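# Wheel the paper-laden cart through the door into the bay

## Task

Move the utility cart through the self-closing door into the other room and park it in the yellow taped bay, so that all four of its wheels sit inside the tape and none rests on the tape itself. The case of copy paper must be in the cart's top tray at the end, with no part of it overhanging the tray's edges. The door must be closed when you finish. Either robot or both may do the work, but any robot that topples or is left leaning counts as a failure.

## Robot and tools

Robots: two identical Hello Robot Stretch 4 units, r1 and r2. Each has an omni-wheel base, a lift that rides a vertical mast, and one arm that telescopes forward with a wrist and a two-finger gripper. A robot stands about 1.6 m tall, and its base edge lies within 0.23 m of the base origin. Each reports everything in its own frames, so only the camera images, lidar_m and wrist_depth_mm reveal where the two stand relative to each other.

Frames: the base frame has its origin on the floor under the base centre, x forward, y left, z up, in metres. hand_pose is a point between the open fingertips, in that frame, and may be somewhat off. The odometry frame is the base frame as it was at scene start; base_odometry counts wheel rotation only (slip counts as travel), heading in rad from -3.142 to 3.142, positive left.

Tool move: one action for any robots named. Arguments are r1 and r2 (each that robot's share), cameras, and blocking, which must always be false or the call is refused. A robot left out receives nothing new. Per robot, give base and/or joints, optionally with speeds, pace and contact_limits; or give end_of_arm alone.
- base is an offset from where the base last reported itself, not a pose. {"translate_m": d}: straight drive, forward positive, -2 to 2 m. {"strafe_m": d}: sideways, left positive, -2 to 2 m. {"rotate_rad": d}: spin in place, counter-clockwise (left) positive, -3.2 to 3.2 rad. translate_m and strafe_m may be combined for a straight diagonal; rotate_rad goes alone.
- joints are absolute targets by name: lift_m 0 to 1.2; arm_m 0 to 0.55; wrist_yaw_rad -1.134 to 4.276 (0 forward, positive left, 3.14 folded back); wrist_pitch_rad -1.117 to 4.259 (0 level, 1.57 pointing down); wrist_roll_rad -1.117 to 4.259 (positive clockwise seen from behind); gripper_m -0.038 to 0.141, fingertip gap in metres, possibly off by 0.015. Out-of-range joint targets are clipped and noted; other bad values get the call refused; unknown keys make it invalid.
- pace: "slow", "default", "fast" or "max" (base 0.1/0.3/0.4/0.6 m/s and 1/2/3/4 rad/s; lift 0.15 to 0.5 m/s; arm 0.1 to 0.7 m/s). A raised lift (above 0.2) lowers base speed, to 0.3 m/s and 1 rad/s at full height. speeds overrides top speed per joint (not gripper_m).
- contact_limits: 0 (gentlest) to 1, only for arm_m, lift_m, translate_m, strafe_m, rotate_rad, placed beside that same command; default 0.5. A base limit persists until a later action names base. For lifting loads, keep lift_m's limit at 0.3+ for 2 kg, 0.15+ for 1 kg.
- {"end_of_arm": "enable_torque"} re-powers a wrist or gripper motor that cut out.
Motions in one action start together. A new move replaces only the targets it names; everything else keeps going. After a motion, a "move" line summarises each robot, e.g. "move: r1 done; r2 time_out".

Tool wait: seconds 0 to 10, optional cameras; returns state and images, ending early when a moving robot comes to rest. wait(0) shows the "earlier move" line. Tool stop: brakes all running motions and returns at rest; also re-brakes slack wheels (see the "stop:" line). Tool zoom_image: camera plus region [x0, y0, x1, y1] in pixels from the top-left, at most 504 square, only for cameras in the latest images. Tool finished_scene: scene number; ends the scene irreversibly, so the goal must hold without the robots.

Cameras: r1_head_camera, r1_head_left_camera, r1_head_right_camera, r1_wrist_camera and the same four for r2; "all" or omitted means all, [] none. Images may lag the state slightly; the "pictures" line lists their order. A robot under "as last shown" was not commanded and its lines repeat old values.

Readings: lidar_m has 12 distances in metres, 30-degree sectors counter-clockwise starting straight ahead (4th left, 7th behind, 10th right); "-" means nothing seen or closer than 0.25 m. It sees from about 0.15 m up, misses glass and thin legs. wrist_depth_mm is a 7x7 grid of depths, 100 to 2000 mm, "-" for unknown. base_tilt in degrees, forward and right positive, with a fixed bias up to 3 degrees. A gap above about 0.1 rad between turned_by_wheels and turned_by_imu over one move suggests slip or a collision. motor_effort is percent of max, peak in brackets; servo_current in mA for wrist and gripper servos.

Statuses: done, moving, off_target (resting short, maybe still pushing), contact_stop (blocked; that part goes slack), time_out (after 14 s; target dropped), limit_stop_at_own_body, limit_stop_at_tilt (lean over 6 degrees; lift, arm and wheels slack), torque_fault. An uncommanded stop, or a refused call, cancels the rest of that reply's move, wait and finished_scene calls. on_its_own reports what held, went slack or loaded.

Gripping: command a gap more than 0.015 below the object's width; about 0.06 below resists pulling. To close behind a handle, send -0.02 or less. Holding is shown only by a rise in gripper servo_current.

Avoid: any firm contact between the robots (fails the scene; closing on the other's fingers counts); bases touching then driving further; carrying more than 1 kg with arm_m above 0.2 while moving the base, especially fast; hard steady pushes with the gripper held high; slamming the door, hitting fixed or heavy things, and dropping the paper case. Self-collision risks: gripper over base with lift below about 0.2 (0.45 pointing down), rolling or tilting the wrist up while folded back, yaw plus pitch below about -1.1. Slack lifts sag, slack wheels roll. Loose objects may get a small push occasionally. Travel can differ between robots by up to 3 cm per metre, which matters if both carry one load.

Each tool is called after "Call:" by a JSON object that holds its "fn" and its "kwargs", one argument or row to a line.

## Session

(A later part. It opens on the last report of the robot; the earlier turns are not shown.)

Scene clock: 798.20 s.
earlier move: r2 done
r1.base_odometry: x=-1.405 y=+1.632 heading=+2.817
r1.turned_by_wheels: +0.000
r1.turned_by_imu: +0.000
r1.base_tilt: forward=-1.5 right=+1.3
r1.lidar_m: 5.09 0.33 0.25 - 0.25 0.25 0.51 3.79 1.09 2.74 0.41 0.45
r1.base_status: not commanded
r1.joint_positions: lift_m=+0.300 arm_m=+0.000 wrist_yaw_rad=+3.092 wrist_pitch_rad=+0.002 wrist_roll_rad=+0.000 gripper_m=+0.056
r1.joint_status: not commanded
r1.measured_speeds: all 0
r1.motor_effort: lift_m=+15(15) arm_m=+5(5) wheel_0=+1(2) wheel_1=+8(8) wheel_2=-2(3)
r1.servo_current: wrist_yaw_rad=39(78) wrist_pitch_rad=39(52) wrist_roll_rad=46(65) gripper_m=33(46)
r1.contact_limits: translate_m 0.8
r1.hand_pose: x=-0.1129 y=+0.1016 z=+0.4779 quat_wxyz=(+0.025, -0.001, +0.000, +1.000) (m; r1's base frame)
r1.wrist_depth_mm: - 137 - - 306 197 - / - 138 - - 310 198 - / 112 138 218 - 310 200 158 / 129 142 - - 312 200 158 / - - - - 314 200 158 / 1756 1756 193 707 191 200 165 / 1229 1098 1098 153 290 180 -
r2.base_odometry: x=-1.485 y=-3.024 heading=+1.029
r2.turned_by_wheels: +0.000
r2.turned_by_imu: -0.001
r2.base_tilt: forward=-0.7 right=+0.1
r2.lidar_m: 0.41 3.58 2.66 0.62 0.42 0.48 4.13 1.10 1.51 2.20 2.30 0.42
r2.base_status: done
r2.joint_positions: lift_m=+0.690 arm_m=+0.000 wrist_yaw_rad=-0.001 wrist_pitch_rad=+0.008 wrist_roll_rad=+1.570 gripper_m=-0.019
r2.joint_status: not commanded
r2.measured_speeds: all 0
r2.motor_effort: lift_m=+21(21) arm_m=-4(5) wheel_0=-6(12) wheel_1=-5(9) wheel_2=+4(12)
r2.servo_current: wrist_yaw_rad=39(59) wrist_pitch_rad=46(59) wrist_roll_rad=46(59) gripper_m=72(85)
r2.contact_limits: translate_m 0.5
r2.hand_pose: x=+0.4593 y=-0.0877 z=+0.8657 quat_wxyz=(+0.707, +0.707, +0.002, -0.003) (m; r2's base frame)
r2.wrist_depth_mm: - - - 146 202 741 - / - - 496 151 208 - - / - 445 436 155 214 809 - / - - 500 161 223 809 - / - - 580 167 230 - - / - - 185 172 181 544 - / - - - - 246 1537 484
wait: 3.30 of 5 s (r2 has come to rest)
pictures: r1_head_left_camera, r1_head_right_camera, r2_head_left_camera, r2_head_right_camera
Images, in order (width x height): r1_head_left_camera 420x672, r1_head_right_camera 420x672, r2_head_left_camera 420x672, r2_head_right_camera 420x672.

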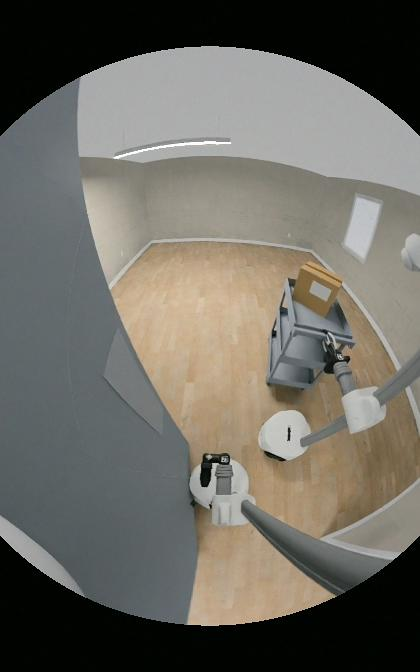

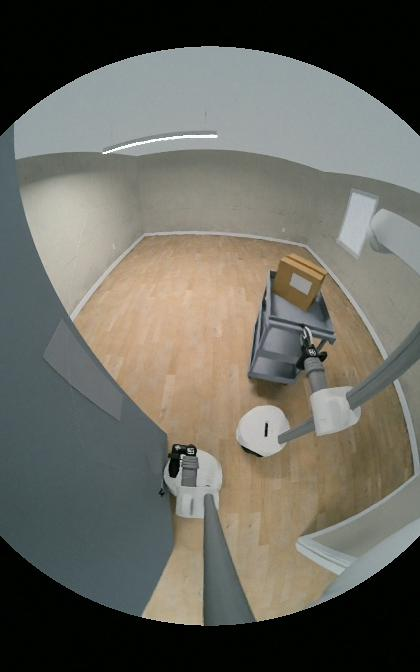

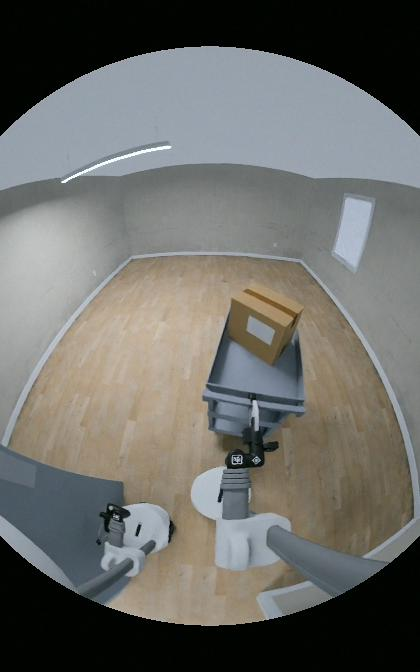

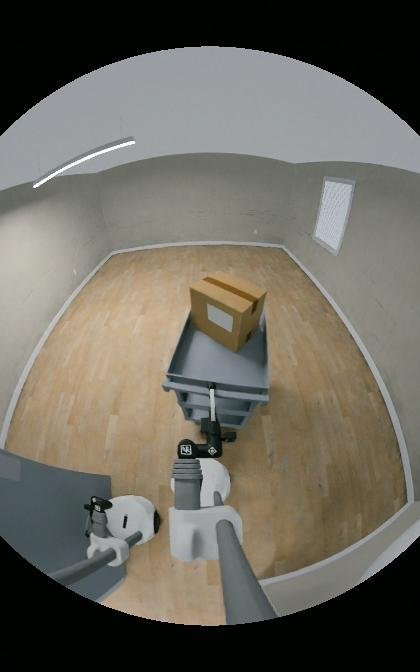

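Call:
{"fn": "move", "kwargs": {
  "r2": {"base":{"strafe_m":-0.025},"pace":"slow","contact_limits":{"strafe_m":0.7}},
  "blocking": false,
  "cameras": []
}}

Call:
{"fn": "wait", "kwargs": {
  "seconds": 3,
  "cameras": []
}}

Call:
{"fn": "move", "kwargs": {
  "r2": {"base":{"translate_m":-0.25},"pace":"slow","contact_limits":{"translate_m":0.5}},
  "blocking": false,
  "cameras": []
}}

Call:
{"fn": "wait", "kwargs": {
  "seconds": 5,
  "cameras": ["r1_head_right_camera","r2_head_left_camera","r2_head_right_camera"]
}}

Scene clock: 808.13 s.
move: r2 moving
r1: as last shown
r1.turned_by_imu: -0.001
r1.base_tilt: forward=-1.6 right=+1.3
r1.lidar_m: 5.09 0.32 0.25 - 0.25 0.25 0.53 3.80 1.08 2.73 0.43 0.47
r1.motor_effort: lift_m=+15(15) arm_m=+5(5) wheel_0=+1(1) wheel_1=+8(8) wheel_2=-2(2)
r1.servo_current: wrist_yaw_rad=65(72) wrist_pitch_rad=46(46) wrist_roll_rad=52(52) gripper_m=39(46)
r1.contact_limits: translate_m 0.8
r1.wrist_depth_mm: - 137 - - 307 196 - / - 137 - - 309 198 - / 112 138 218 - 310 199 158 / 129 142 - - 314 201 158 / - - - - 312 201 158 / 1756 1756 193 715 191 200 165 / 1255 1118 1118 154 293 180 -
r2.base_odometry: x=-1.473 y=-3.031 heading=+1.029
r2.turned_by_wheels: +0.000
r2.turned_by_imu: +0.002
r2.base_tilt: forward=-0.7 right=+0.1
r2.lidar_m: 0.40 0.44 2.62 0.66 0.42 0.48 4.13 1.08 1.50 2.19 2.28 0.41
r2.base_status: strafe_m moving
r2.joint_positions: lift_m=+0.690 arm_m=+0.000 wrist_yaw_rad=+0.000 wrist_pitch_rad=+0.008 wrist_roll_rad=+1.570 gripper_m=-0.019
r2.joint_status: not commanded
r2.measured_speeds: translate_m=-0.001 strafe_m=-0.053 rotate_rad=+0.003 lift_m=+0.000 arm_m=+0.000 wrist_yaw_rad=+0.027 wrist_pitch_rad=+0.000 wrist_roll_rad=+0.000
r2.motor_effort: lift_m=+21(21) arm_m=-5(5) wheel_0=+7(9) wheel_1=-7(9) wheel_2=-1(4)
r2.servo_current: wrist_yaw_rad=33(52) wrist_pitch_rad=52(52) wrist_roll_rad=46(65) gripper_m=78(85)
r2.contact_limits: strafe_m 0.7
r2.hand_pose: x=+0.4594 y=-0.0873 z=+0.8657 quat_wxyz=(+0.707, +0.707, +0.003, -0.003) (m; r2's base frame)
r2.wrist_depth_mm: - - - 142 198 732 - / - - 484 147 206 - - / - 445 442 153 213 - - / - - 500 160 220 809 - / - - 591 166 229 - - / - - 186 171 179 1661 - / - - - - 246 1537 480
pictures: none
No camera images: "cameras" was empty.

Scene clock: 808.83 s.
earlier move: r2 done
r1.base_odometry: x=-1.405 y=+1.632 heading=+2.817
r1.turned_by_wheels: +0.000
r1.turned_by_imu: +0.000
r1.base_tilt: forward=-1.6 right=+1.3
r1.lidar_m: 5.10 0.34 0.25 - 0.25 0.25 0.53 3.80 1.08 2.72 0.43 0.48
r1.base_status: not commanded
r1.joint_positions: lift_m=+0.300 arm_m=+0.000 wrist_yaw_rad=+3.092 wrist_pitch_rad=+0.002 wrist_roll_rad=+0.000 gripper_m=+0.056
r1.joint_status: not commanded
r1.measured_speeds: all 0
r1.motor_effort: lift_m=+15(15) arm_m=+5(5) wheel_0=+1(1) wheel_1=+8(8) wheel_2=-2(2)
r1.servo_current: wrist_yaw_rad=39(72) wrist_pitch_rad=39(46) wrist_roll_rad=52(52) gripper_m=46(46)
r1.contact_limits: translate_m 0.8
r1.hand_pose: x=-0.1129 y=+0.1016 z=+0.4779 quat_wxyz=(+0.025, -0.001, +0.000, +1.000) (m; r1's base frame)
r1.wrist_depth_mm: - 137 - - 306 197 - / - 137 - - 310 198 - / 112 138 218 - 312 200 158 / 129 143 - - 312 201 158 / - - - - 314 200 158 / 1756 1756 193 707 191 200 165 / 1255 1078 1118 153 290 181 -
r2.base_odometry: x=-1.463 y=-3.037 heading=+1.029
r2.turned_by_wheels: +0.000
r2.turned_by_imu: +0.000
r2.base_tilt: forward=-0.7 right=+0.1
r2.lidar_m: 0.42 0.46 2.68 0.62 0.41 0.52 1.15 1.08 1.50 2.19 2.27 0.41
r2.base_status: done
r2.joint_positions: lift_m=+0.690 arm_m=+0.000 wrist_yaw_rad=+0.002 wrist_pitch_rad=+0.008 wrist_roll_rad=+1.570 gripper_m=-0.019
r2.joint_status: not commanded
r2.measured_speeds: all 0
r2.motor_effort: lift_m=+21(21) arm_m=-4(5) wheel_0=+6(11) wheel_1=-5(9) wheel_2=+0(4)
r2.servo_current: wrist_yaw_rad=52(52) wrist_pitch_rad=52(52) wrist_roll_rad=46(65) gripper_m=85(85)
r2.contact_limits: strafe_m 0.7
r2.hand_pose: x=+0.4595 y=-0.0868 z=+0.8657 quat_wxyz=(+0.707, +0.707, +0.003, -0.002) (m; r2's base frame)
r2.wrist_depth_mm: - - - 145 202 759 - / - - 500 150 208 - - / - 445 439 155 214 809 - / - - 496 160 222 820 - / - - 580 167 229 - - / - - 185 172 178 1576 - / - - - - 245 1537 466
wait: 0.70 of 3 s (r2 has come to rest)
pictures: none
No camera images: "cameras" was empty.

Scene clock: 809.33 s.
move: r2 moving
r1: as last shown
r1.base_tilt: forward=-1.6 right=+1.2
r1.lidar_m: 5.11 0.33 0.25 - 0.25 0.25 0.51 3.80 1.07 0.59 0.41 0.49
r1.servo_current: wrist_yaw_rad=39(59) wrist_pitch_rad=46(46) wrist_roll_rad=52(52) gripper_m=39(46)
r1.contact_limits: translate_m 0.8
r1.wrist_depth_mm: - 137 - - 304 197 - / - 137 - - 309 199 - / 112 138 218 - 310 199 158 / 129 143 - - 312 200 158 / - - - - 312 200 158 / 1808 1708 194 707 190 200 165 / 1255 1098 1118 154 290 180 -
r2.base_odometry: x=-1.470 y=-3.047 heading=+1.029
r2.turned_by_wheels: +0.000
r2.turned_by_imu: +0.000
r2.base_tilt: forward=-0.6 right=+0.1
r2.lidar_m: 0.39 0.47 2.68 0.58 0.42 0.52 1.17 1.08 1.48 2.19 2.29 0.40
r2.base_status: translate_m moving
r2.joint_positions: lift_m=+0.690 arm_m=+0.000 wrist_yaw_rad=+0.002 wrist_pitch_rad=+0.008 wrist_roll_rad=+1.570 gripper_m=-0.019
r2.joint_status: not commanded
r2.measured_speeds: translate_m=-0.049 strafe_m=+0.000 rotate_rad=-0.002 lift_m=+0.000 arm_m=+0.000 wrist_yaw_rad=+0.000 wrist_pitch_rad=+0.000 wrist_roll_rad=+0.000
r2.motor_effort: lift_m=+21(21) arm_m=-5(5) wheel_0=-7(7) wheel_1=-4(7) wheel_2=+11(13)
r2.servo_current: wrist_yaw_rad=46(52) wrist_pitch_rad=46(52) wrist_roll_rad=65(65) gripper_m=78(78)
r2.contact_limits: translate_m 0.5
r2.hand_pose: x=+0.4595 y=-0.0868 z=+0.8657 quat_wxyz=(+0.707, +0.707, +0.003, -0.002) (m; r2's base frame)
r2.wrist_depth_mm: - - - 146 203 732 - / - - 508 151 210 - - / - 442 442 156 215 809 - / - - 500 161 222 798 - / - - 574 167 230 - - / - - 186 172 178 1537 - / - - - - - 1661 469
pictures: none
No camera images: "cameras" was empty.

Scene clock: 812.63 s.
earlier move: r2 done
r1.base_odometry: x=-1.405 y=+1.632 heading=+2.817
r1.turned_by_wheels: +0.000
r1.turned_by_imu: +0.000
r1.base_tilt: forward=-1.6 right=+1.3
r1.lidar_m: 5.11 0.31 0.25 - 0.25 0.26 0.56 3.79 1.09 0.33 0.37 0.67
r1.base_status: not commanded
r1.joint_positions: lift_m=+0.300 arm_m=+0.000 wrist_yaw_rad=+3.092 wrist_pitch_rad=+0.002 wrist_roll_rad=+0.000 gripper_m=+0.056
r1.joint_status: not commanded
r1.measured_speeds: all 0
r1.motor_effort: lift_m=+15(15) arm_m=+5(5) wheel_0=+1(1) wheel_1=+8(8) wheel_2=-2(2)
r1.servo_current: wrist_yaw_rad=52(72) wrist_pitch_rad=52(52) wrist_roll_rad=46(65) gripper_m=46(52)
r1.contact_limits: translate_m 0.8
r1.hand_pose: x=-0.1129 y=+0.1016 z=+0.4779 quat_wxyz=(+0.025, -0.001, +0.000, +1.000) (m; r1's base frame)
r1.wrist_depth_mm: - 137 - - 306 197 - / - 137 - - 309 198 - / 112 138 219 - 310 199 158 / 129 142 - - 312 200 158 / - - - - 314 200 158 / 1708 1808 193 707 191 200 165 / 1255 1098 1118 153 290 181 -
r2.base_odometry: x=-1.592 y=-3.251 heading=+1.028
r2.turned_by_wheels: -0.001
r2.turned_by_imu: -0.001
r2.base_tilt: forward=-0.7 right=+0.1
r2.lidar_m: 0.42 0.49 0.87 0.35 0.35 0.96 3.86 0.85 1.17 2.16 2.26 0.42
r2.base_status: done
r2.joint_positions: lift_m=+0.690 arm_m=+0.000 wrist_yaw_rad=-0.001 wrist_pitch_rad=+0.008 wrist_roll_rad=+1.570 gripper_m=-0.019
r2.joint_status: not commanded
r2.measured_speeds: all 0
r2.motor_effort: lift_m=+21(21) arm_m=-5(5) wheel_0=-6(12) wheel_1=-5(9) wheel_2=+4(13)
r2.servo_current: wrist_yaw_rad=59(59) wrist_pitch_rad=52(59) wrist_roll_rad=46(65) gripper_m=72(85)
r2.contact_limits: translate_m 0.5
r2.hand_pose: x=+0.4592 y=-0.0878 z=+0.8657 quat_wxyz=(+0.707, +0.707, +0.002, -0.003) (m; r2's base frame)
r2.wrist_depth_mm: - - - 145 203 732 - / - - 504 152 209 - - / - 449 439 156 216 798 - / - - 500 162 223 831 - / - - 585 167 229 - - / - - 185 172 180 549 - / - - - - 244 1576 469
wait: 3.30 of 5 s (r2 has come to rest)
pictures: r1_head_right_camera, r2_head_left_camera, r2_head_right_camera
Images, in order (width x height): r1_head_right_camera 420x672, r2_head_left_camera 420x672, r2_head_right_camera 420x672.

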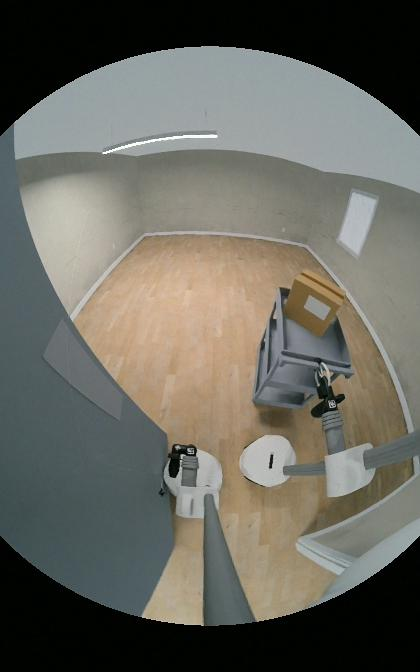

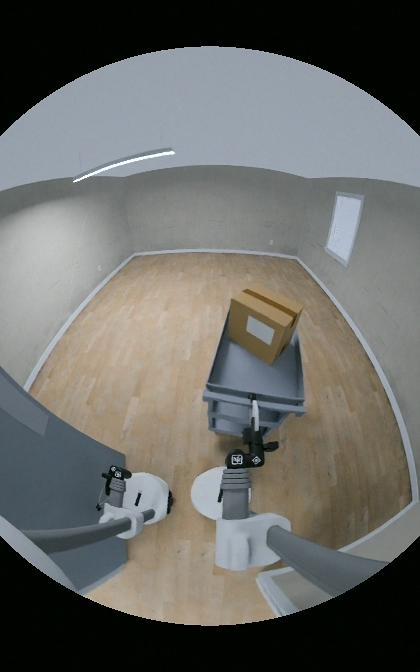

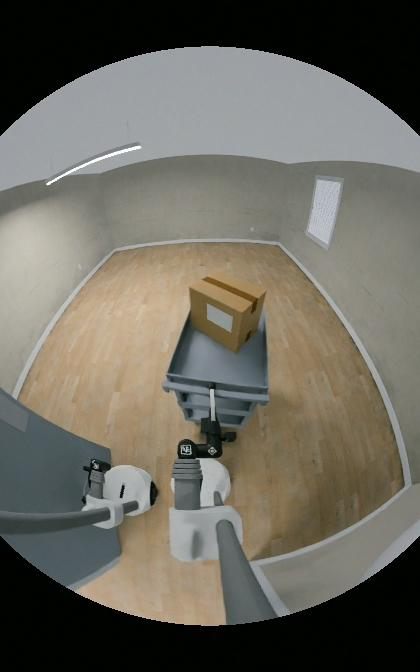

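Call:
{"fn": "move", "kwargs": {
  "r2": {"base":{"translate_m":-0.2},"pace":"slow","contact_limits":{"translate_m":0.5}},
  "blocking": false,
  "cameras": []
}}

Call:
{"fn": "wait", "kwargs": {
  "seconds": 4,
  "cameras": []
}}

Call:
{"fn": "move", "kwargs": {
  "r2": {"base":{"translate_m":-0.3,"strafe_m":0.1},"pace":"slow","contact_limits":{"translate_m":0.5}},
  "blocking": false,
  "cameras": []
}}

Call:
{"fn": "wait", "kwargs": {
  "seconds": 5,
  "cameras": ["r1_head_right_camera","r2_head_left_camera","r2_head_right_camera"]
}}

Scene clock: 824.97 s.
move: r2 moving
r1: as last shown
r1.turned_by_imu: -0.001
r1.lidar_m: 5.10 0.30 0.25 - 0.25 0.25 0.54 3.81 1.08 0.31 0.35 0.68
r1.servo_current: wrist_yaw_rad=46(65) wrist_pitch_rad=46(46) wrist_roll_rad=46(59) gripper_m=39(46)
r1.contact_limits: translate_m 0.8
r1.wrist_depth_mm: - 137 - - 306 197 - / - 138 - - 307 198 - / 112 138 219 - 310 200 158 / 129 143 - - 310 200 158 / - - - - 314 200 158 / 1756 1808 195 715 191 200 166 / 1229 1078 1098 153 291 181 -
r2.base_odometry: x=-1.599 y=-3.261 heading=+1.028
r2.turned_by_wheels: -0.001
r2.turned_by_imu: +0.001
r2.base_tilt: forward=-0.7 right=+0.1
r2.lidar_m: 0.41 3.63 0.80 0.33 0.39 0.96 3.82 0.83 1.14 2.16 2.26 0.40
r2.base_status: translate_m moving
r2.joint_positions: lift_m=+0.690 arm_m=+0.000 wrist_yaw_rad=-0.001 wrist_pitch_rad=+0.008 wrist_roll_rad=+1.570 gripper_m=-0.019
r2.joint_status: not commanded
r2.measured_speeds: translate_m=-0.049 strafe_m=+0.000 rotate_rad=+0.000 lift_m=+0.000 arm_m=+0.000 wrist_yaw_rad=+0.000 wrist_pitch_rad=+0.000 wrist_roll_rad=+0.000
r2.motor_effort: lift_m=+21(21) arm_m=-5(5) wheel_0=-6(12) wheel_1=-8(9) wheel_2=+9(10)
r2.servo_current: wrist_yaw_rad=39(52) wrist_pitch_rad=46(52) wrist_roll_rad=39(52) gripper_m=78(85)
r2.contact_limits: translate_m 0.5
r2.hand_pose: x=+0.4592 y=-0.0878 z=+0.8657 quat_wxyz=(+0.707, +0.707, +0.002, -0.003) (m; r2's base frame)
r2.wrist_depth_mm: - - - 146 203 759 - / - - 504 152 209 - - / - 449 439 156 216 809 - / - - 496 162 223 820 - / - - 585 167 230 - - / - - 185 172 180 544 - / - - - - 245 1576 484
pictures: none
No camera images: "cameras" was empty.

Scene clock: 827.73 s.
earlier move: r2 done
r1.base_odometry: x=-1.405 y=+1.632 heading=+2.817
r1.turned_by_wheels: +0.000
r1.turned_by_imu: +0.000
r1.base_tilt: forward=-1.6 right=+1.3
r1.lidar_m: 5.11 0.30 0.25 - 0.25 0.25 0.57 3.80 0.35 0.34 0.51 0.62
r1.base_status: not commanded
r1.joint_positions: lift_m=+0.300 arm_m=+0.000 wrist_yaw_rad=+3.092 wrist_pitch_rad=+0.002 wrist_roll_rad=+0.000 gripper_m=+0.056
r1.joint_status: not commanded
r1.measured_speeds: all 0
r1.motor_effort: lift_m=+15(15) arm_m=+5(5) wheel_0=+0(1) wheel_1=+8(8) wheel_2=-2(2)
r1.servo_current: wrist_yaw_rad=39(72) wrist_pitch_rad=39(52) wrist_roll_rad=52(65) gripper_m=39(46)
r1.contact_limits: translate_m 0.8
r1.hand_pose: x=-0.1129 y=+0.1016 z=+0.4779 quat_wxyz=(+0.025, -0.001, +0.000, +1.000) (m; r1's base frame)
r1.wrist_depth_mm: - 137 - - 306 196 - / - 137 - - 309 198 - / 112 138 219 - 312 200 158 / 129 143 - - 312 200 158 / - - - - 312 200 158 / 1756 1756 193 707 191 200 165 / 1255 1118 1098 153 290 180 -
r2.base_odometry: x=-1.695 y=-3.422 heading=+1.028
r2.turned_by_wheels: +0.000
r2.turned_by_imu: +0.000
r2.base_tilt: forward=-0.7 right=+0.1
r2.lidar_m: 0.41 3.65 0.32 0.34 0.76 1.01 3.63 0.66 0.85 2.16 2.26 0.39
r2.base_status: done
r2.joint_positions: lift_m=+0.690 arm_m=+0.000 wrist_yaw_rad=-0.002 wrist_pitch_rad=+0.008 wrist_roll_rad=+1.570 gripper_m=-0.019
r2.joint_status: not commanded
r2.measured_speeds: all 0
r2.motor_effort: lift_m=+21(21) arm_m=-4(5) wheel_0=-7(12) wheel_1=-5(9) wheel_2=+4(11)
r2.servo_current: wrist_yaw_rad=46(72) wrist_pitch_rad=52(59) wrist_roll_rad=46(59) gripper_m=78(85)
r2.contact_limits: translate_m 0.5
r2.hand_pose: x=+0.4592 y=-0.0879 z=+0.8657 quat_wxyz=(+0.707, +0.707, +0.002, -0.003) (m; r2's base frame)
r2.wrist_depth_mm: - - - 142 199 - - / - - 484 148 206 - - / - 452 442 153 213 - - / - - 504 158 221 820 - / - - 597 167 229 - - / - - 185 172 181 1661 - / - - - - 246 1537 480
wait: 2.77 of 4 s (r2 has come to rest)
pictures: none
No camera images: "cameras" was empty.

Scene clock: 828.23 s.
move: r2 moving
r1: as last shown
r1.base_tilt: forward=-1.6 right=+1.2
r1.lidar_m: 5.10 0.34 0.25 - 0.25 0.25 0.55 3.80 0.35 0.33 0.54 0.61
r1.motor_effort: lift_m=+15(15) arm_m=+5(5) wheel_0=+1(1) wheel_1=+8(8) wheel_2=-2(2)
r1.servo_current: wrist_yaw_rad=65(65) wrist_pitch_rad=39(46) wrist_roll_rad=52(65) gripper_m=39(46)
r1.contact_limits: translate_m 0.8
r1.wrist_depth_mm: - 137 - - 304 197 - / - 138 - - 309 198 - / 112 138 218 - 312 199 158 / 129 143 - - 312 200 158 / - - - - 312 200 158 / 1756 1756 193 699 191 200 164 / 1255 1098 1118 153 290 181 -
r2.base_odometry: x=-1.705 y=-3.430 heading=+1.027
r2.turned_by_wheels: -0.001
r2.turned_by_imu: +0.000
r2.base_tilt: forward=-0.7 right=+0.1
r2.lidar_m: 0.41 3.64 0.37 0.34 0.74 0.99 3.63 0.66 0.86 2.18 2.30 0.40
r2.base_status: translate_m moving; strafe_m moving
r2.joint_positions: lift_m=+0.690 arm_m=+0.000 wrist_yaw_rad=-0.002 wrist_pitch_rad=+0.008 wrist_roll_rad=+1.570 gripper_m=-0.019
r2.joint_status: not commanded
r2.measured_speeds: translate_m=-0.048 strafe_m=+0.016 rotate_rad=+0.001 lift_m=+0.000 arm_m=+0.000 wrist_yaw_rad=+0.000 wrist_pitch_rad=+0.000 wrist_roll_rad=+0.000
r2.motor_effort: lift_m=+21(21) arm_m=-5(5) wheel_0=-10(13) wheel_1=-6(7) wheel_2=+8(10)
r2.servo_current: wrist_yaw_rad=46(52) wrist_pitch_rad=52(52) wrist_roll_rad=46(52) gripper_m=72(78)
r2.contact_limits: translate_m 0.5
r2.hand_pose: x=+0.4592 y=-0.0879 z=+0.8657 quat_wxyz=(+0.707, +0.707, +0.002, -0.003) (m; r2's base frame)
r2.wrist_depth_mm: - - - 142 198 723 - / - - 477 147 205 - - / - 445 442 152 213 - - / - - 508 159 220 820 - / - - 597 167 229 - - / - - 185 172 180 1537 - / - - - - - 1576 473
pictures: none
No camera images: "cameras" was empty.

Scene clock: 832.13 s.
earlier move: r2 done
r1.base_odometry: x=-1.405 y=+1.632 heading=+2.817
r1.turned_by_wheels: +0.000
r1.turned_by_imu: +0.000
r1.base_tilt: forward=-1.6 right=+1.2
r1.lidar_m: 5.10 0.32 0.25 - 0.25 0.25 0.52 0.37 0.38 0.37 0.34 0.72
r1.base_status: not commanded
r1.joint_positions: lift_m=+0.300 arm_m=+0.000 wrist_yaw_rad=+3.092 wrist_pitch_rad=+0.002 wrist_roll_rad=+0.000 gripper_m=+0.056
r1.joint_status: not commanded
r1.measured_speeds: all 0
r1.motor_effort: lift_m=+15(15) arm_m=+5(5) wheel_0=+1(1) wheel_1=+8(8) wheel_2=-2(3)
r1.servo_current: wrist_yaw_rad=39(72) wrist_pitch_rad=33(52) wrist_roll_rad=39(78) gripper_m=39(46)
r1.contact_limits: translate_m 0.8
r1.hand_pose: x=-0.1129 y=+0.1016 z=+0.4779 quat_wxyz=(+0.025, -0.001, +0.000, +1.000) (m; r1's base frame)
r1.wrist_depth_mm: - 136 - - 306 197 - / - 137 - - 309 198 - / 112 138 219 - 310 199 158 / 129 142 - - 312 200 158 / - - - - 314 200 159 / 1756 1756 193 715 191 200 165 / 1255 1078 1138 153 290 180 -
r2.base_odometry: x=-1.936 y=-3.626 heading=+1.027
r2.turned_by_wheels: +0.000
r2.turned_by_imu: -0.001
r2.base_tilt: forward=-0.7 right=+0.1
r2.lidar_m: 0.44 0.40 0.37 0.59 0.58 3.39 3.28 0.59 0.49 1.22 2.39 0.39
r2.base_status: done
r2.joint_positions: lift_m=+0.690 arm_m=+0.000 wrist_yaw_rad=-0.002 wrist_pitch_rad=+0.008 wrist_roll_rad=+1.570 gripper_m=-0.019
r2.joint_status: not commanded
r2.measured_speeds: all 0
r2.motor_effort: lift_m=+21(21) arm_m=-4(5) wheel_0=-7(14) wheel_1=-6(7) wheel_2=+4(10)
r2.servo_current: wrist_yaw_rad=52(65) wrist_pitch_rad=46(59) wrist_roll_rad=46(59) gripper_m=85(85)
r2.contact_limits: translate_m 0.5
r2.hand_pose: x=+0.4592 y=-0.0879 z=+0.8657 quat_wxyz=(+0.707, +0.707, +0.002, -0.003) (m; r2's base frame)
r2.wrist_depth_mm: - 436 439 118 173 - - / - 402 397 125 184 - - / - 508 473 133 196 - - / - - 574 145 210 - - / - - - 154 226 1756 - / - - 186 169 178 1464 480 / - - - - 263 1537 1160
wait: 3.90 of 5 s (r2 has come to rest)
pictures: r1_head_right_camera, r2_head_left_camera, r2_head_right_camera
Images, in order (width x height): r1_head_right_camera 420x672, r2_head_left_camera 420x672, r2_head_right_camera 420x672.

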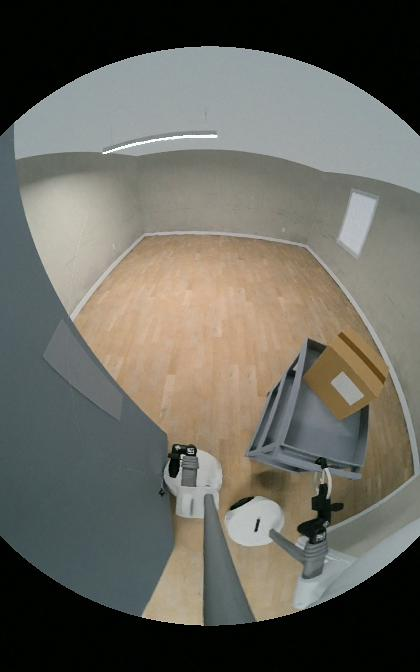

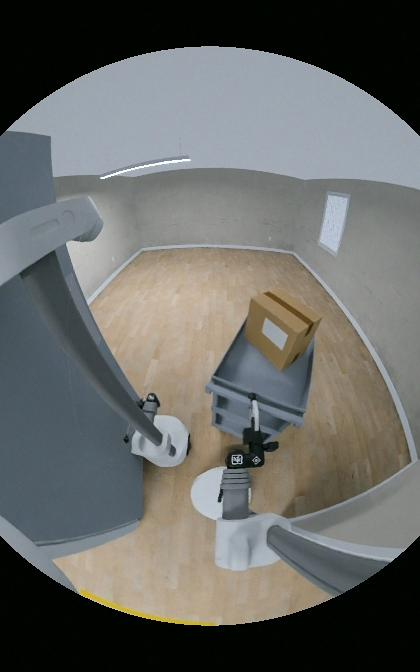

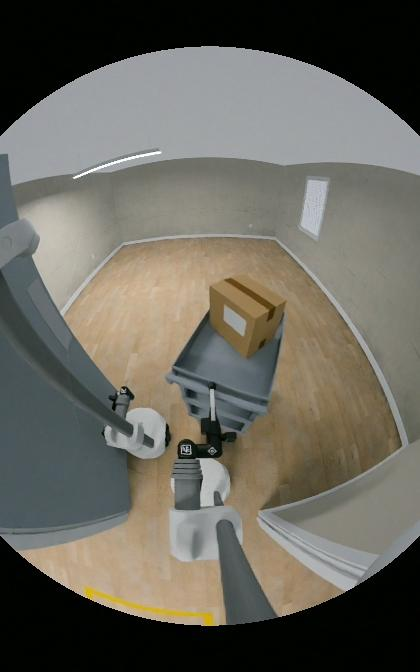

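Call:
{"fn": "move", "kwargs": {
  "r2": {"base":{"translate_m":-0.4},"pace":"slow","contact_limits":{"translate_m":0.5}},
  "blocking": false,
  "cameras": []
}}

Call:
{"fn": "wait", "kwargs": {
  "seconds": 7,
  "cameras": ["r1_head_right_camera","r2_head_left_camera","r2_head_right_camera"]
}}

Scene clock: 843.03 s.
move: r2 moving
r1: as last shown
r1.turned_by_imu: -0.001
r1.base_tilt: forward=-1.6 right=+1.3
r1.lidar_m: 5.12 0.33 0.25 - 0.25 0.26 0.55 0.39 0.41 0.34 0.34 0.75
r1.servo_current: wrist_yaw_rad=59(72) wrist_pitch_rad=39(46) wrist_roll_rad=52(65) gripper_m=33(46)
r1.contact_limits: translate_m 0.8
r1.wrist_depth_mm: - 137 - - 306 196 - / - 138 - - 310 199 - / 112 138 218 - 310 200 158 / 129 143 - - 312 200 158 / - - - - 312 200 158 / 1756 1756 195 707 191 201 164 / 1255 1118 1118 153 290 180 -
r2.base_odometry: x=-1.942 y=-3.637 heading=+1.027
r2.turned_by_wheels: +0.000
r2.turned_by_imu: +0.001
r2.base_tilt: forward=-0.6 right=+0.1
r2.lidar_m: 0.43 0.39 0.39 0.58 0.60 3.35 3.24 0.61 0.50 1.18 2.39 0.38
r2.base_status: translate_m moving
r2.joint_positions: lift_m=+0.690 arm_m=+0.000 wrist_yaw_rad=-0.002 wrist_pitch_rad=+0.008 wrist_roll_rad=+1.570 gripper_m=-0.019
r2.joint_status: not commanded
r2.measured_speeds: translate_m=-0.048 strafe_m=+0.000 rotate_rad=+0.001 lift_m=+0.000 arm_m=+0.000 wrist_yaw_rad=+0.000 wrist_pitch_rad=+0.000 wrist_roll_rad=+0.000
r2.motor_effort: lift_m=+21(21) arm_m=-4(5) wheel_0=-7(14) wheel_1=-6(9) wheel_2=+11(11)
r2.servo_current: wrist_yaw_rad=52(59) wrist_pitch_rad=52(52) wrist_roll_rad=33(52) gripper_m=78(78)
r2.contact_limits: translate_m 0.5
r2.hand_pose: x=+0.4592 y=-0.0879 z=+0.8657 quat_wxyz=(+0.707, +0.707, +0.002, -0.003) (m; r2's base frame)
r2.wrist_depth_mm: - 430 436 118 172 - - / - 394 397 124 183 - - / - 504 473 133 195 - - / - - 580 144 210 - - / - - - 153 226 1808 - / - - 185 169 179 1499 477 / - - - - 263 1537 1182
pictures: none
No camera images: "cameras" was empty.

Scene clock: 847.80 s.
earlier move: r2 done
r1.base_odometry: x=-1.405 y=+1.632 heading=+2.817
r1.turned_by_wheels: +0.000
r1.turned_by_imu: +0.000
r1.base_tilt: forward=-1.6 right=+1.3
r1.lidar_m: 5.11 0.32 0.25 - 0.25 0.26 0.55 0.66 0.39 0.40 0.52 3.89
r1.base_status: not commanded
r1.joint_positions: lift_m=+0.300 arm_m=+0.000 wrist_yaw_rad=+3.092 wrist_pitch_rad=+0.002 wrist_roll_rad=+0.000 gripper_m=+0.056
r1.joint_status: not commanded
r1.measured_speeds: all 0
r1.motor_effort: lift_m=+15(15) arm_m=+5(5) wheel_0=+1(1) wheel_1=+8(8) wheel_2=-2(3)
r1.servo_current: wrist_yaw_rad=46(72) wrist_pitch_rad=46(52) wrist_roll_rad=46(72) gripper_m=46(52)
r1.contact_limits: translate_m 0.8
r1.hand_pose: x=-0.1129 y=+0.1016 z=+0.4779 quat_wxyz=(+0.025, -0.001, +0.000, +1.000) (m; r1's base frame)
r1.wrist_depth_mm: - 137 - - 306 196 - / - 138 - - 309 199 - / 112 138 219 - 312 199 158 / 129 142 - - 312 200 158 / 946 - - - 315 200 158 / 960 1756 193 707 191 200 165 / 750 778 1098 153 290 180 -
r2.base_odometry: x=-2.143 y=-3.968 heading=+1.027
r2.turned_by_wheels: +0.000
r2.turned_by_imu: +0.002
r2.base_tilt: forward=-0.7 right=+0.1
r2.lidar_m: 0.44 0.66 0.60 0.57 2.58 2.99 2.88 2.96 2.38 0.37 2.37 0.37
r2.base_status: done
r2.joint_positions: lift_m=+0.690 arm_m=+0.000 wrist_yaw_rad=+0.001 wrist_pitch_rad=+0.008 wrist_roll_rad=+1.570 gripper_m=-0.019
r2.joint_status: not commanded
r2.measured_speeds: all 0
r2.motor_effort: lift_m=+21(21) arm_m=-5(5) wheel_0=-1(14) wheel_1=-3(9) wheel_2=+6(12)
r2.servo_current: wrist_yaw_rad=46(72) wrist_pitch_rad=52(59) wrist_roll_rad=46(52) gripper_m=72(85)
r2.contact_limits: translate_m 0.5
r2.hand_pose: x=+0.4594 y=-0.0872 z=+0.8657 quat_wxyz=(+0.707, +0.707, +0.003, -0.002) (m; r2's base frame)
r2.wrist_depth_mm: - 404 404 108 165 - - / - 399 402 119 176 - - / - - 484 126 191 - - / - - 603 137 206 - - / - - - 152 225 1708 - / - - 185 166 178 1537 484 / - - - - - 1661 1160
wait: 4.77 of 7 s (r2 has come to rest)
pictures: r1_head_right_camera, r2_head_left_camera, r2_head_right_camera
Images, in order (width x height): r1_head_right_camera 420x672, r2_head_left_camera 420x672, r2_head_right_camera 420x672.

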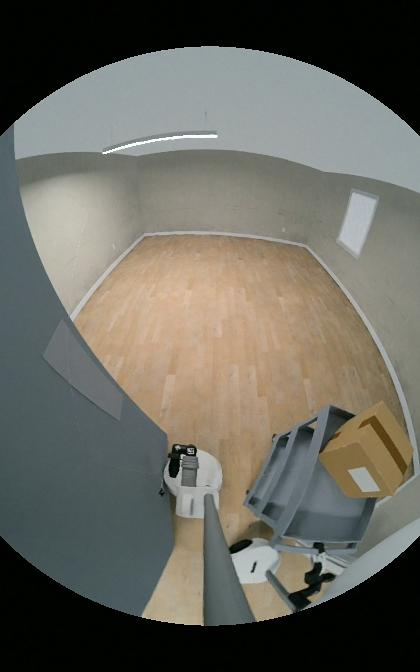

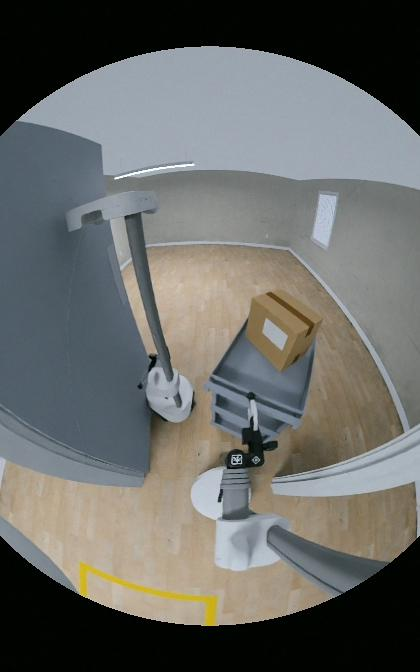

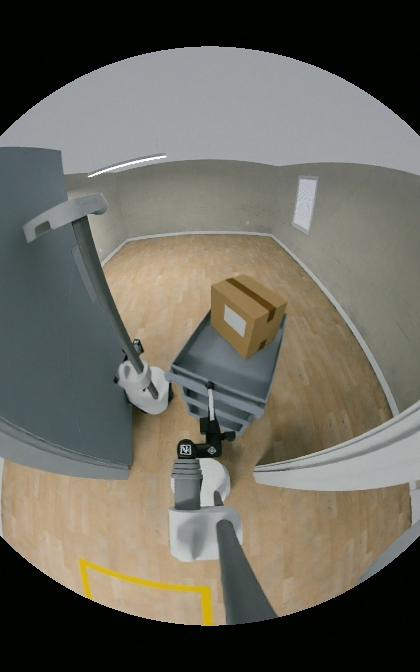

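Call:
{"fn": "move", "kwargs": {
  "r2": {"base":{"translate_m":-0.3},"pace":"slow","contact_limits":{"translate_m":0.5}},
  "blocking": false,
  "cameras": []
}}

Call:
{"fn": "wait", "kwargs": {
  "seconds": 6,
  "cameras": ["r1_head_right_camera","r2_head_left_camera","r2_head_right_camera"]
}}

Scene clock: 859.50 s.
move: r2 moving
r1: as last shown
r1.turned_by_imu: -0.001
r1.base_tilt: forward=-1.6 right=+1.2
r1.lidar_m: 5.12 0.31 0.25 - 0.25 0.25 0.54 0.68 0.39 0.41 0.55 3.90
r1.motor_effort: lift_m=+15(15) arm_m=+5(5) wheel_0=+0(1) wheel_1=+8(8) wheel_2=-2(3)
r1.servo_current: wrist_yaw_rad=59(65) wrist_pitch_rad=33(46) wrist_roll_rad=46(59) gripper_m=39(52)
r1.contact_limits: translate_m 0.8
r1.wrist_depth_mm: - 137 - - 307 196 - / - 138 - - 310 198 - / 112 138 219 - 310 199 158 / 129 143 - - 314 200 158 / 946 - - - 312 200 158 / 946 1708 195 707 191 200 165 / 741 768 1118 154 291 181 -
r2.base_odometry: x=-2.149 y=-3.979 heading=+1.027
r2.turned_by_wheels: +0.000
r2.turned_by_imu: +0.002
r2.base_tilt: forward=-0.7 right=+0.0
r2.lidar_m: 0.41 0.67 0.60 0.58 2.60 2.95 2.86 2.97 2.39 0.38 2.35 0.37
r2.base_status: translate_m moving
r2.joint_positions: lift_m=+0.690 arm_m=+0.000 wrist_yaw_rad=+0.001 wrist_pitch_rad=+0.008 wrist_roll_rad=+1.570 gripper_m=-0.019
r2.joint_status: not commanded
r2.measured_speeds: translate_m=-0.049 strafe_m=+0.000 rotate_rad=-0.003 lift_m=+0.000 arm_m=+0.000 wrist_yaw_rad=+0.000 wrist_pitch_rad=+0.000 wrist_roll_rad=+0.000
r2.motor_effort: lift_m=+21(21) arm_m=-5(5) wheel_0=-2(8) wheel_1=-6(7) wheel_2=+12(12)
r2.servo_current: wrist_yaw_rad=33(52) wrist_pitch_rad=46(52) wrist_roll_rad=65(65) gripper_m=78(85)
r2.contact_limits: translate_m 0.5
r2.hand_pose: x=+0.4594 y=-0.0872 z=+0.8657 quat_wxyz=(+0.707, +0.707, +0.003, -0.002) (m; r2's base frame)
r2.wrist_depth_mm: - 407 404 108 165 - - / - 399 399 120 175 - - / - - 484 127 191 - - / - - 603 137 207 - - / - - - 152 224 1661 - / - - 185 167 178 1576 480 / - - - - - 1661 1160
pictures: none
No camera images: "cameras" was empty.

Scene clock: 863.27 s.
earlier move: r2 done
r1.base_odometry: x=-1.405 y=+1.632 heading=+2.817
r1.turned_by_wheels: +0.000
r1.turned_by_imu: +0.000
r1.base_tilt: forward=-1.6 right=+1.3
r1.lidar_m: 5.09 0.29 0.25 - 0.25 0.26 0.53 0.55 0.51 0.55 2.86 3.88
r1.base_status: not commanded
r1.joint_positions: lift_m=+0.300 arm_m=+0.000 wrist_yaw_rad=+3.092 wrist_pitch_rad=+0.002 wrist_roll_rad=+0.000 gripper_m=+0.056
r1.joint_status: not commanded
r1.measured_speeds: all 0
r1.motor_effort: lift_m=+15(15) arm_m=+5(5) wheel_0=+1(1) wheel_1=+8(8) wheel_2=-2(3)
r1.servo_current: wrist_yaw_rad=39(72) wrist_pitch_rad=33(52) wrist_roll_rad=59(78) gripper_m=46(52)
r1.contact_limits: translate_m 0.8
r1.hand_pose: x=-0.1129 y=+0.1016 z=+0.4779 quat_wxyz=(+0.025, -0.001, +0.000, +1.000) (m; r1's base frame)
r1.wrist_depth_mm: - 137 - - 306 197 - / - 137 - - 309 198 - / 111 138 219 - 312 199 158 / 129 143 - - 310 200 158 / - - - - 314 200 158 / 1160 1118 194 707 191 200 165 / 976 164 1118 153 291 181 -
r2.base_odometry: x=-2.298 y=-4.225 heading=+1.027
r2.turned_by_wheels: +0.000
r2.turned_by_imu: +0.001
r2.base_tilt: forward=-0.7 right=+0.1
r2.lidar_m: 0.43 0.85 0.64 1.08 2.60 2.66 2.55 2.68 2.34 0.99 0.47 0.39
r2.base_status: done
r2.joint_positions: lift_m=+0.690 arm_m=+0.000 wrist_yaw_rad=+0.001 wrist_pitch_rad=+0.008 wrist_roll_rad=+1.570 gripper_m=-0.019
r2.joint_status: not commanded
r2.measured_speeds: all 0
r2.motor_effort: lift_m=+21(21) arm_m=-5(5) wheel_0=-2(9) wheel_1=-5(8) wheel_2=+7(13)
r2.servo_current: wrist_yaw_rad=33(59) wrist_pitch_rad=52(59) wrist_roll_rad=46(65) gripper_m=85(85)
r2.contact_limits: translate_m 0.5
r2.hand_pose: x=+0.4594 y=-0.0872 z=+0.8657 quat_wxyz=(+0.707, +0.707, +0.003, -0.002) (m; r2's base frame)
r2.wrist_depth_mm: - 404 404 108 165 - - / - 399 402 119 176 - - / - - 484 126 190 - - / - - 609 137 206 - - / - - - 152 224 1708 - / - - 185 166 177 1537 484 / - - - - - 1661 878
wait: 3.77 of 6 s (r2 has come to rest)
pictures: r1_head_right_camera, r2_head_left_camera, r2_head_right_camera
Images, in order (width x height): r1_head_right_camera 420x672, r2_head_left_camera 420x672, r2_head_right_camera 420x672.

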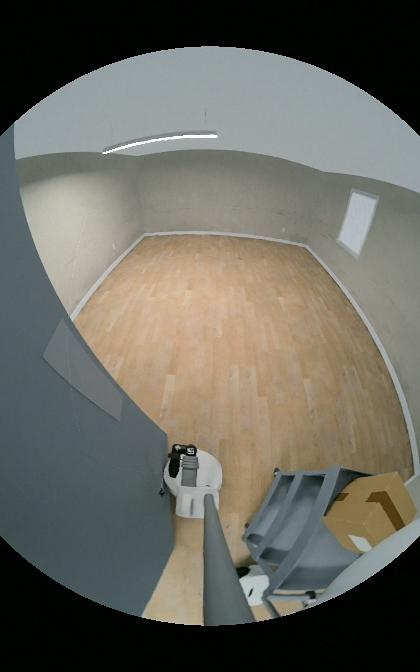

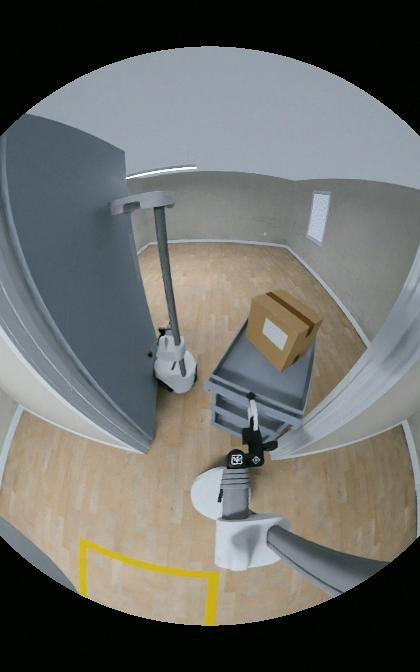

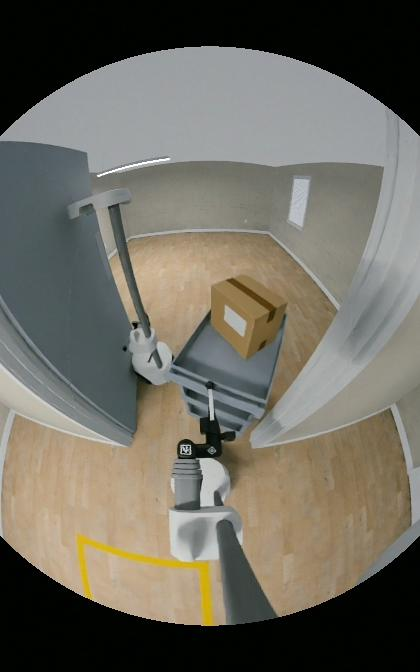

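Call:
{"fn": "move", "kwargs": {
  "r2": {"base":{"translate_m":-0.3,"strafe_m":0.1},"pace":"slow","contact_limits":{"translate_m":0.5}},
  "blocking": false,
  "cameras": []
}}

Call:
{"fn": "wait", "kwargs": {
  "seconds": 7,
  "cameras": ["r2_head_left_camera","r2_head_right_camera"]
}}

Call:
{"fn": "move", "kwargs": {
  "r2": {"base":{"translate_m":-0.35,"strafe_m":0.11},"pace":"slow","contact_limits":{"translate_m":0.5}},
  "blocking": false,
  "cameras": []
}}

Call:
{"fn": "wait", "kwargs": {
  "seconds": 7,
  "cameras": ["r1_head_right_camera","r2_head_left_camera","r2_head_right_camera"]
}}

Scene clock: 880.37 s.
move: r2 moving
r1: as last shown
r1.turned_by_imu: -0.001
r1.lidar_m: 5.12 0.33 0.25 - 0.25 0.25 0.54 0.58 0.53 0.55 2.84 3.90
r1.motor_effort: lift_m=+15(15) arm_m=+5(5) wheel_0=+0(1) wheel_1=+8(8) wheel_2=-2(2)
r1.servo_current: wrist_yaw_rad=52(52) wrist_pitch_rad=39(46) wrist_roll_rad=39(59) gripper_m=46(52)
r1.contact_limits: translate_m 0.8
r1.wrist_depth_mm: - 137 - - 304 196 - / - 137 - - 309 198 - / 112 138 219 - 312 200 158 / 129 143 - - 312 200 158 / - - - - 312 200 158 / 1160 1138 194 707 191 200 165 / 991 164 1098 153 290 180 -
r2.base_odometry: x=-2.308 y=-4.233 heading=+1.027
r2.turned_by_wheels: +0.000
r2.turned_by_imu: +0.002
r2.base_tilt: forward=-0.7 right=+0.0
r2.lidar_m: 0.44 0.84 0.65 1.09 2.56 2.64 2.53 2.66 2.34 1.07 0.49 0.35
r2.base_status: translate_m moving; strafe_m moving
r2.joint_positions: lift_m=+0.690 arm_m=+0.000 wrist_yaw_rad=+0.001 wrist_pitch_rad=+0.008 wrist_roll_rad=+1.570 gripper_m=-0.019
r2.joint_status: not commanded
r2.measured_speeds: translate_m=-0.048 strafe_m=+0.016 rotate_rad=+0.000 lift_m=+0.000 arm_m=+0.000 wrist_yaw_rad=+0.000 wrist_pitch_rad=+0.000 wrist_roll_rad=+0.000
r2.motor_effort: lift_m=+21(21) arm_m=-4(5) wheel_0=-10(11) wheel_1=-6(7) wheel_2=+11(12)
r2.servo_current: wrist_yaw_rad=46(52) wrist_pitch_rad=52(59) wrist_roll_rad=46(52) gripper_m=78(85)
r2.contact_limits: translate_m 0.5
r2.hand_pose: x=+0.4594 y=-0.0872 z=+0.8657 quat_wxyz=(+0.707, +0.707, +0.003, -0.002) (m; r2's base frame)
r2.wrist_depth_mm: - 407 404 110 166 - - / - 399 402 120 175 - - / - - 480 127 192 - - / - - 603 138 206 - - / - - - 153 225 1708 - / - - 186 167 180 1576 484 / - - - - - 1661 866
pictures: none
No camera images: "cameras" was empty.

Scene clock: 884.27 s.
earlier move: r2 done
r1.base_odometry: x=-1.405 y=+1.632 heading=+2.817
r1.turned_by_wheels: +0.000
r1.turned_by_imu: +0.000
r1.base_tilt: forward=-1.6 right=+1.3
r1.lidar_m: 5.10 0.33 0.25 - 0.25 0.25 0.52 0.64 0.61 2.71 2.83 3.93
r1.base_status: not commanded
r1.joint_positions: lift_m=+0.300 arm_m=+0.000 wrist_yaw_rad=+3.092 wrist_pitch_rad=+0.002 wrist_roll_rad=+0.000 gripper_m=+0.056
r1.joint_status: not commanded
r1.measured_speeds: all 0
r1.motor_effort: lift_m=+15(15) arm_m=+5(5) wheel_0=+1(1) wheel_1=+8(8) wheel_2=-2(3)
r1.servo_current: wrist_yaw_rad=46(65) wrist_pitch_rad=39(52) wrist_roll_rad=46(65) gripper_m=39(52)
r1.contact_limits: translate_m 0.8
r1.hand_pose: x=-0.1129 y=+0.1016 z=+0.4779 quat_wxyz=(+0.025, -0.001, +0.000, +1.000) (m; r1's base frame)
r1.wrist_depth_mm: - 137 - - 306 196 - / - 137 - - 307 198 - / 112 138 220 - 310 199 158 / 129 143 - - 312 200 158 / - - - - 314 200 158 / 1756 1281 193 707 191 201 165 / - 152 1138 153 291 181 -
r2.base_odometry: x=-2.539 y=-4.430 heading=+1.027
r2.turned_by_wheels: +0.000
r2.turned_by_imu: -0.001
r2.base_tilt: forward=-0.7 right=+0.1
r2.lidar_m: 0.41 0.73 0.78 2.22 2.49 2.35 2.24 2.34 2.46 2.19 0.79 0.36
r2.base_status: done
r2.joint_positions: lift_m=+0.690 arm_m=+0.000 wrist_yaw_rad=-0.003 wrist_pitch_rad=+0.008 wrist_roll_rad=+1.570 gripper_m=-0.019
r2.joint_status: not commanded
r2.measured_speeds: all 0
r2.motor_effort: lift_m=+21(21) arm_m=-4(5) wheel_0=-7(13) wheel_1=-5(8) wheel_2=+5(12)
r2.servo_current: wrist_yaw_rad=46(59) wrist_pitch_rad=46(59) wrist_roll_rad=46(59) gripper_m=72(85)
r2.contact_limits: translate_m 0.5
r2.hand_pose: x=+0.4591 y=-0.0882 z=+0.8657 quat_wxyz=(+0.707, +0.707, +0.002, -0.004) (m; r2's base frame)
r2.wrist_depth_mm: - 392 392 105 162 - - / - 402 407 117 175 - - / - - 492 124 189 - - / - - 621 135 206 - - / - - - 150 224 1661 - / - - 186 166 180 1138 473 / - 991 - - 266 1182 960
wait: 3.90 of 7 s (r2 has come to rest)
pictures: r2_head_left_camera, r2_head_right_camera
Images, in order (width x height): r2_head_left_camera 420x672, r2_head_right_camera 420x672.

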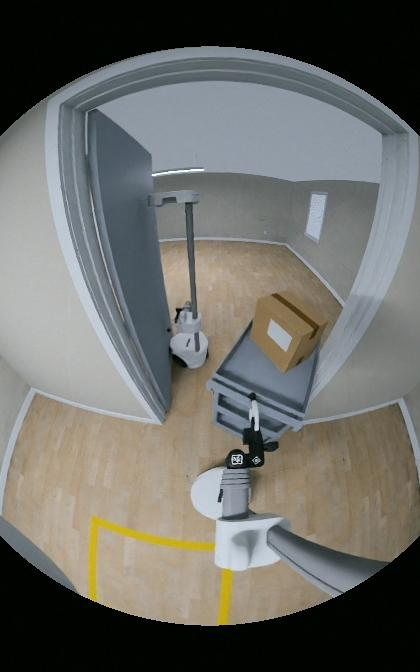

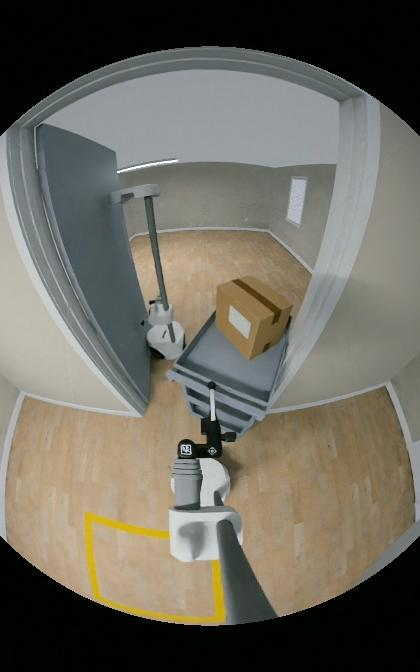

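Scene clock: 884.77 s.
move: r2 moving
r1: as last shown
r1.base_tilt: forward=-1.6 right=+1.2
r1.lidar_m: 5.08 0.34 0.25 - 0.25 0.25 0.54 0.63 0.62 2.71 2.86 3.89
r1.motor_effort: lift_m=+15(15) arm_m=+5(5) wheel_0=+0(2) wheel_1=+8(8) wheel_2=-2(2)
r1.servo_current: wrist_yaw_rad=46(59) wrist_pitch_rad=39(46) wrist_roll_rad=46(65) gripper_m=46(46)
r1.contact_limits: translate_m 0.8
r1.wrist_depth_mm: - 137 - - 306 196 - / - 137 - - 309 198 - / 112 138 218 - 310 199 158 / 129 142 - - 312 200 158 / - - - - 314 200 158 / 1808 1281 194 699 190 200 165 / - 152 1118 153 290 181 -
r2.base_odometry: x=-2.548 y=-4.438 heading=+1.026
r2.turned_by_wheels: +0.000
r2.turned_by_imu: -0.001
r2.base_tilt: forward=-0.6 right=+0.1
r2.lidar_m: 0.44 0.74 0.81 2.29 2.46 2.36 2.22 2.32 2.45 2.26 0.76 0.36
r2.base_status: translate_m moving; strafe_m moving
r2.joint_positions: lift_m=+0.690 arm_m=+0.000 wrist_yaw_rad=-0.003 wrist_pitch_rad=+0.008 wrist_roll_rad=+1.570 gripper_m=-0.019
r2.joint_status: not commanded
r2.measured_speeds: translate_m=-0.048 strafe_m=+0.016 rotate_rad=-0.001 lift_m=+0.000 arm_m=+0.000 wrist_yaw_rad=+0.000 wrist_pitch_rad=+0.000 wrist_roll_rad=+0.000
r2.motor_effort: lift_m=+21(21) arm_m=-4(5) wheel_0=-9(13) wheel_1=-7(8) wheel_2=+9(10)
r2.servo_current: wrist_yaw_rad=46(52) wrist_pitch_rad=52(59) wrist_roll_rad=39(52) gripper_m=78(85)
r2.contact_limits: translate_m 0.5
r2.hand_pose: x=+0.4591 y=-0.0882 z=+0.8657 quat_wxyz=(+0.707, +0.707, +0.002, -0.004) (m; r2's base frame)
r2.wrist_depth_mm: - 394 397 107 163 - - / - 402 407 118 176 - - / - - 488 125 190 - - / - - 621 136 206 - - / - - - 152 224 1661 - / - - 186 167 180 1138 477 / - - - - 266 1098 960
pictures: none
No camera images: "cameras" was empty.

Scene clock: 889.17 s.
earlier move: r2 done
r1.base_odometry: x=-1.405 y=+1.632 heading=+2.817
r1.turned_by_wheels: +0.000
r1.turned_by_imu: +0.000
r1.base_tilt: forward=-1.6 right=+1.3
r1.lidar_m: 5.09 0.32 0.25 - 0.25 0.25 0.51 0.67 1.10 2.73 2.82 3.92
r1.base_status: not commanded
r1.joint_positions: lift_m=+0.300 arm_m=+0.000 wrist_yaw_rad=+3.092 wrist_pitch_rad=+0.002 wrist_roll_rad=+0.000 gripper_m=+0.056
r1.joint_status: not commanded
r1.measured_speeds: all 0
r1.motor_effort: lift_m=+15(15) arm_m=+5(5) wheel_0=+0(2) wheel_1=+8(8) wheel_2=-2(3)
r1.servo_current: wrist_yaw_rad=33(72) wrist_pitch_rad=46(52) wrist_roll_rad=59(65) gripper_m=46(52)
r1.contact_limits: translate_m 0.8
r1.hand_pose: x=-0.1129 y=+0.1016 z=+0.4779 quat_wxyz=(+0.025, -0.001, +0.000, +1.000) (m; r1's base frame)
r1.wrist_depth_mm: - 137 - - 304 197 - / - 138 - - 307 198 - / 112 138 219 - 312 199 158 / 129 142 - - 310 200 158 / - - - - 312 200 158 / - - 191 707 191 200 165 / 732 152 1098 153 291 181 -
r2.base_odometry: x=-2.814 y=-4.672 heading=+1.026
r2.turned_by_wheels: +0.000
r2.turned_by_imu: +0.000
r2.base_tilt: forward=-0.7 right=+0.1
r2.lidar_m: 0.41 0.98 1.30 2.28 2.40 1.99 1.90 1.98 2.55 2.42 1.30 0.41
r2.base_status: done
r2.joint_positions: lift_m=+0.690 arm_m=+0.000 wrist_yaw_rad=-0.003 wrist_pitch_rad=+0.008 wrist_roll_rad=+1.570 gripper_m=-0.019
r2.joint_status: not commanded
r2.measured_speeds: all 0
r2.motor_effort: lift_m=+21(21) arm_m=-4(5) wheel_0=-4(15) wheel_1=-5(8) wheel_2=+5(10)
r2.servo_current: wrist_yaw_rad=46(59) wrist_pitch_rad=46(59) wrist_roll_rad=46(65) gripper_m=72(85)
r2.contact_limits: translate_m 0.5
r2.hand_pose: x=+0.4591 y=-0.0882 z=+0.8657 quat_wxyz=(+0.707, +0.707, +0.002, -0.004) (m; r2's base frame)
r2.wrist_depth_mm: - - 480 126 180 - - / - 415 415 131 190 - - / - 469 455 139 204 - - / - - 544 149 216 - - / - - - 158 226 1366 - / - - 185 170 179 1281 496 / - 122 - - - - -
wait: 4.40 of 7 s (r2 has come to rest)
pictures: r1_head_right_camera, r2_head_left_camera, r2_head_right_camera
Images, in order (width x height): r1_head_right_camera 420x672, r2_head_left_camera 420x672, r2_head_right_camera 420x672.

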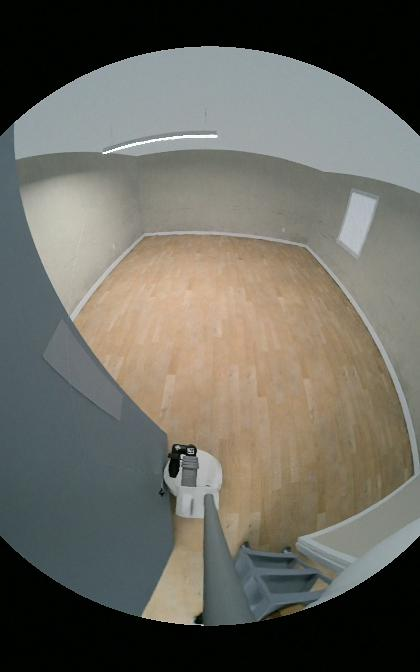

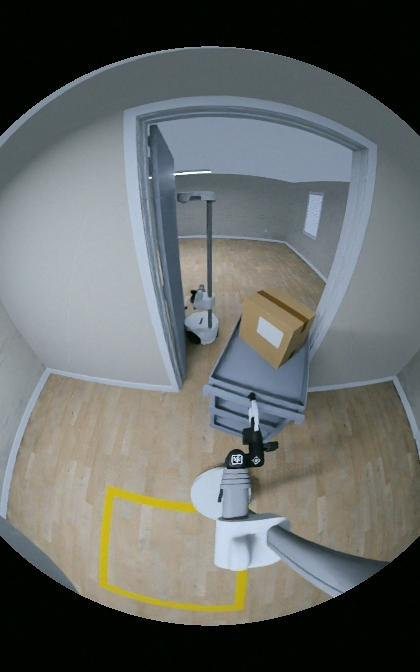

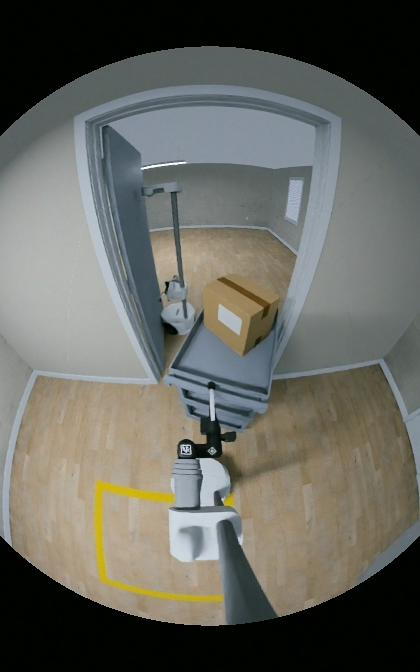

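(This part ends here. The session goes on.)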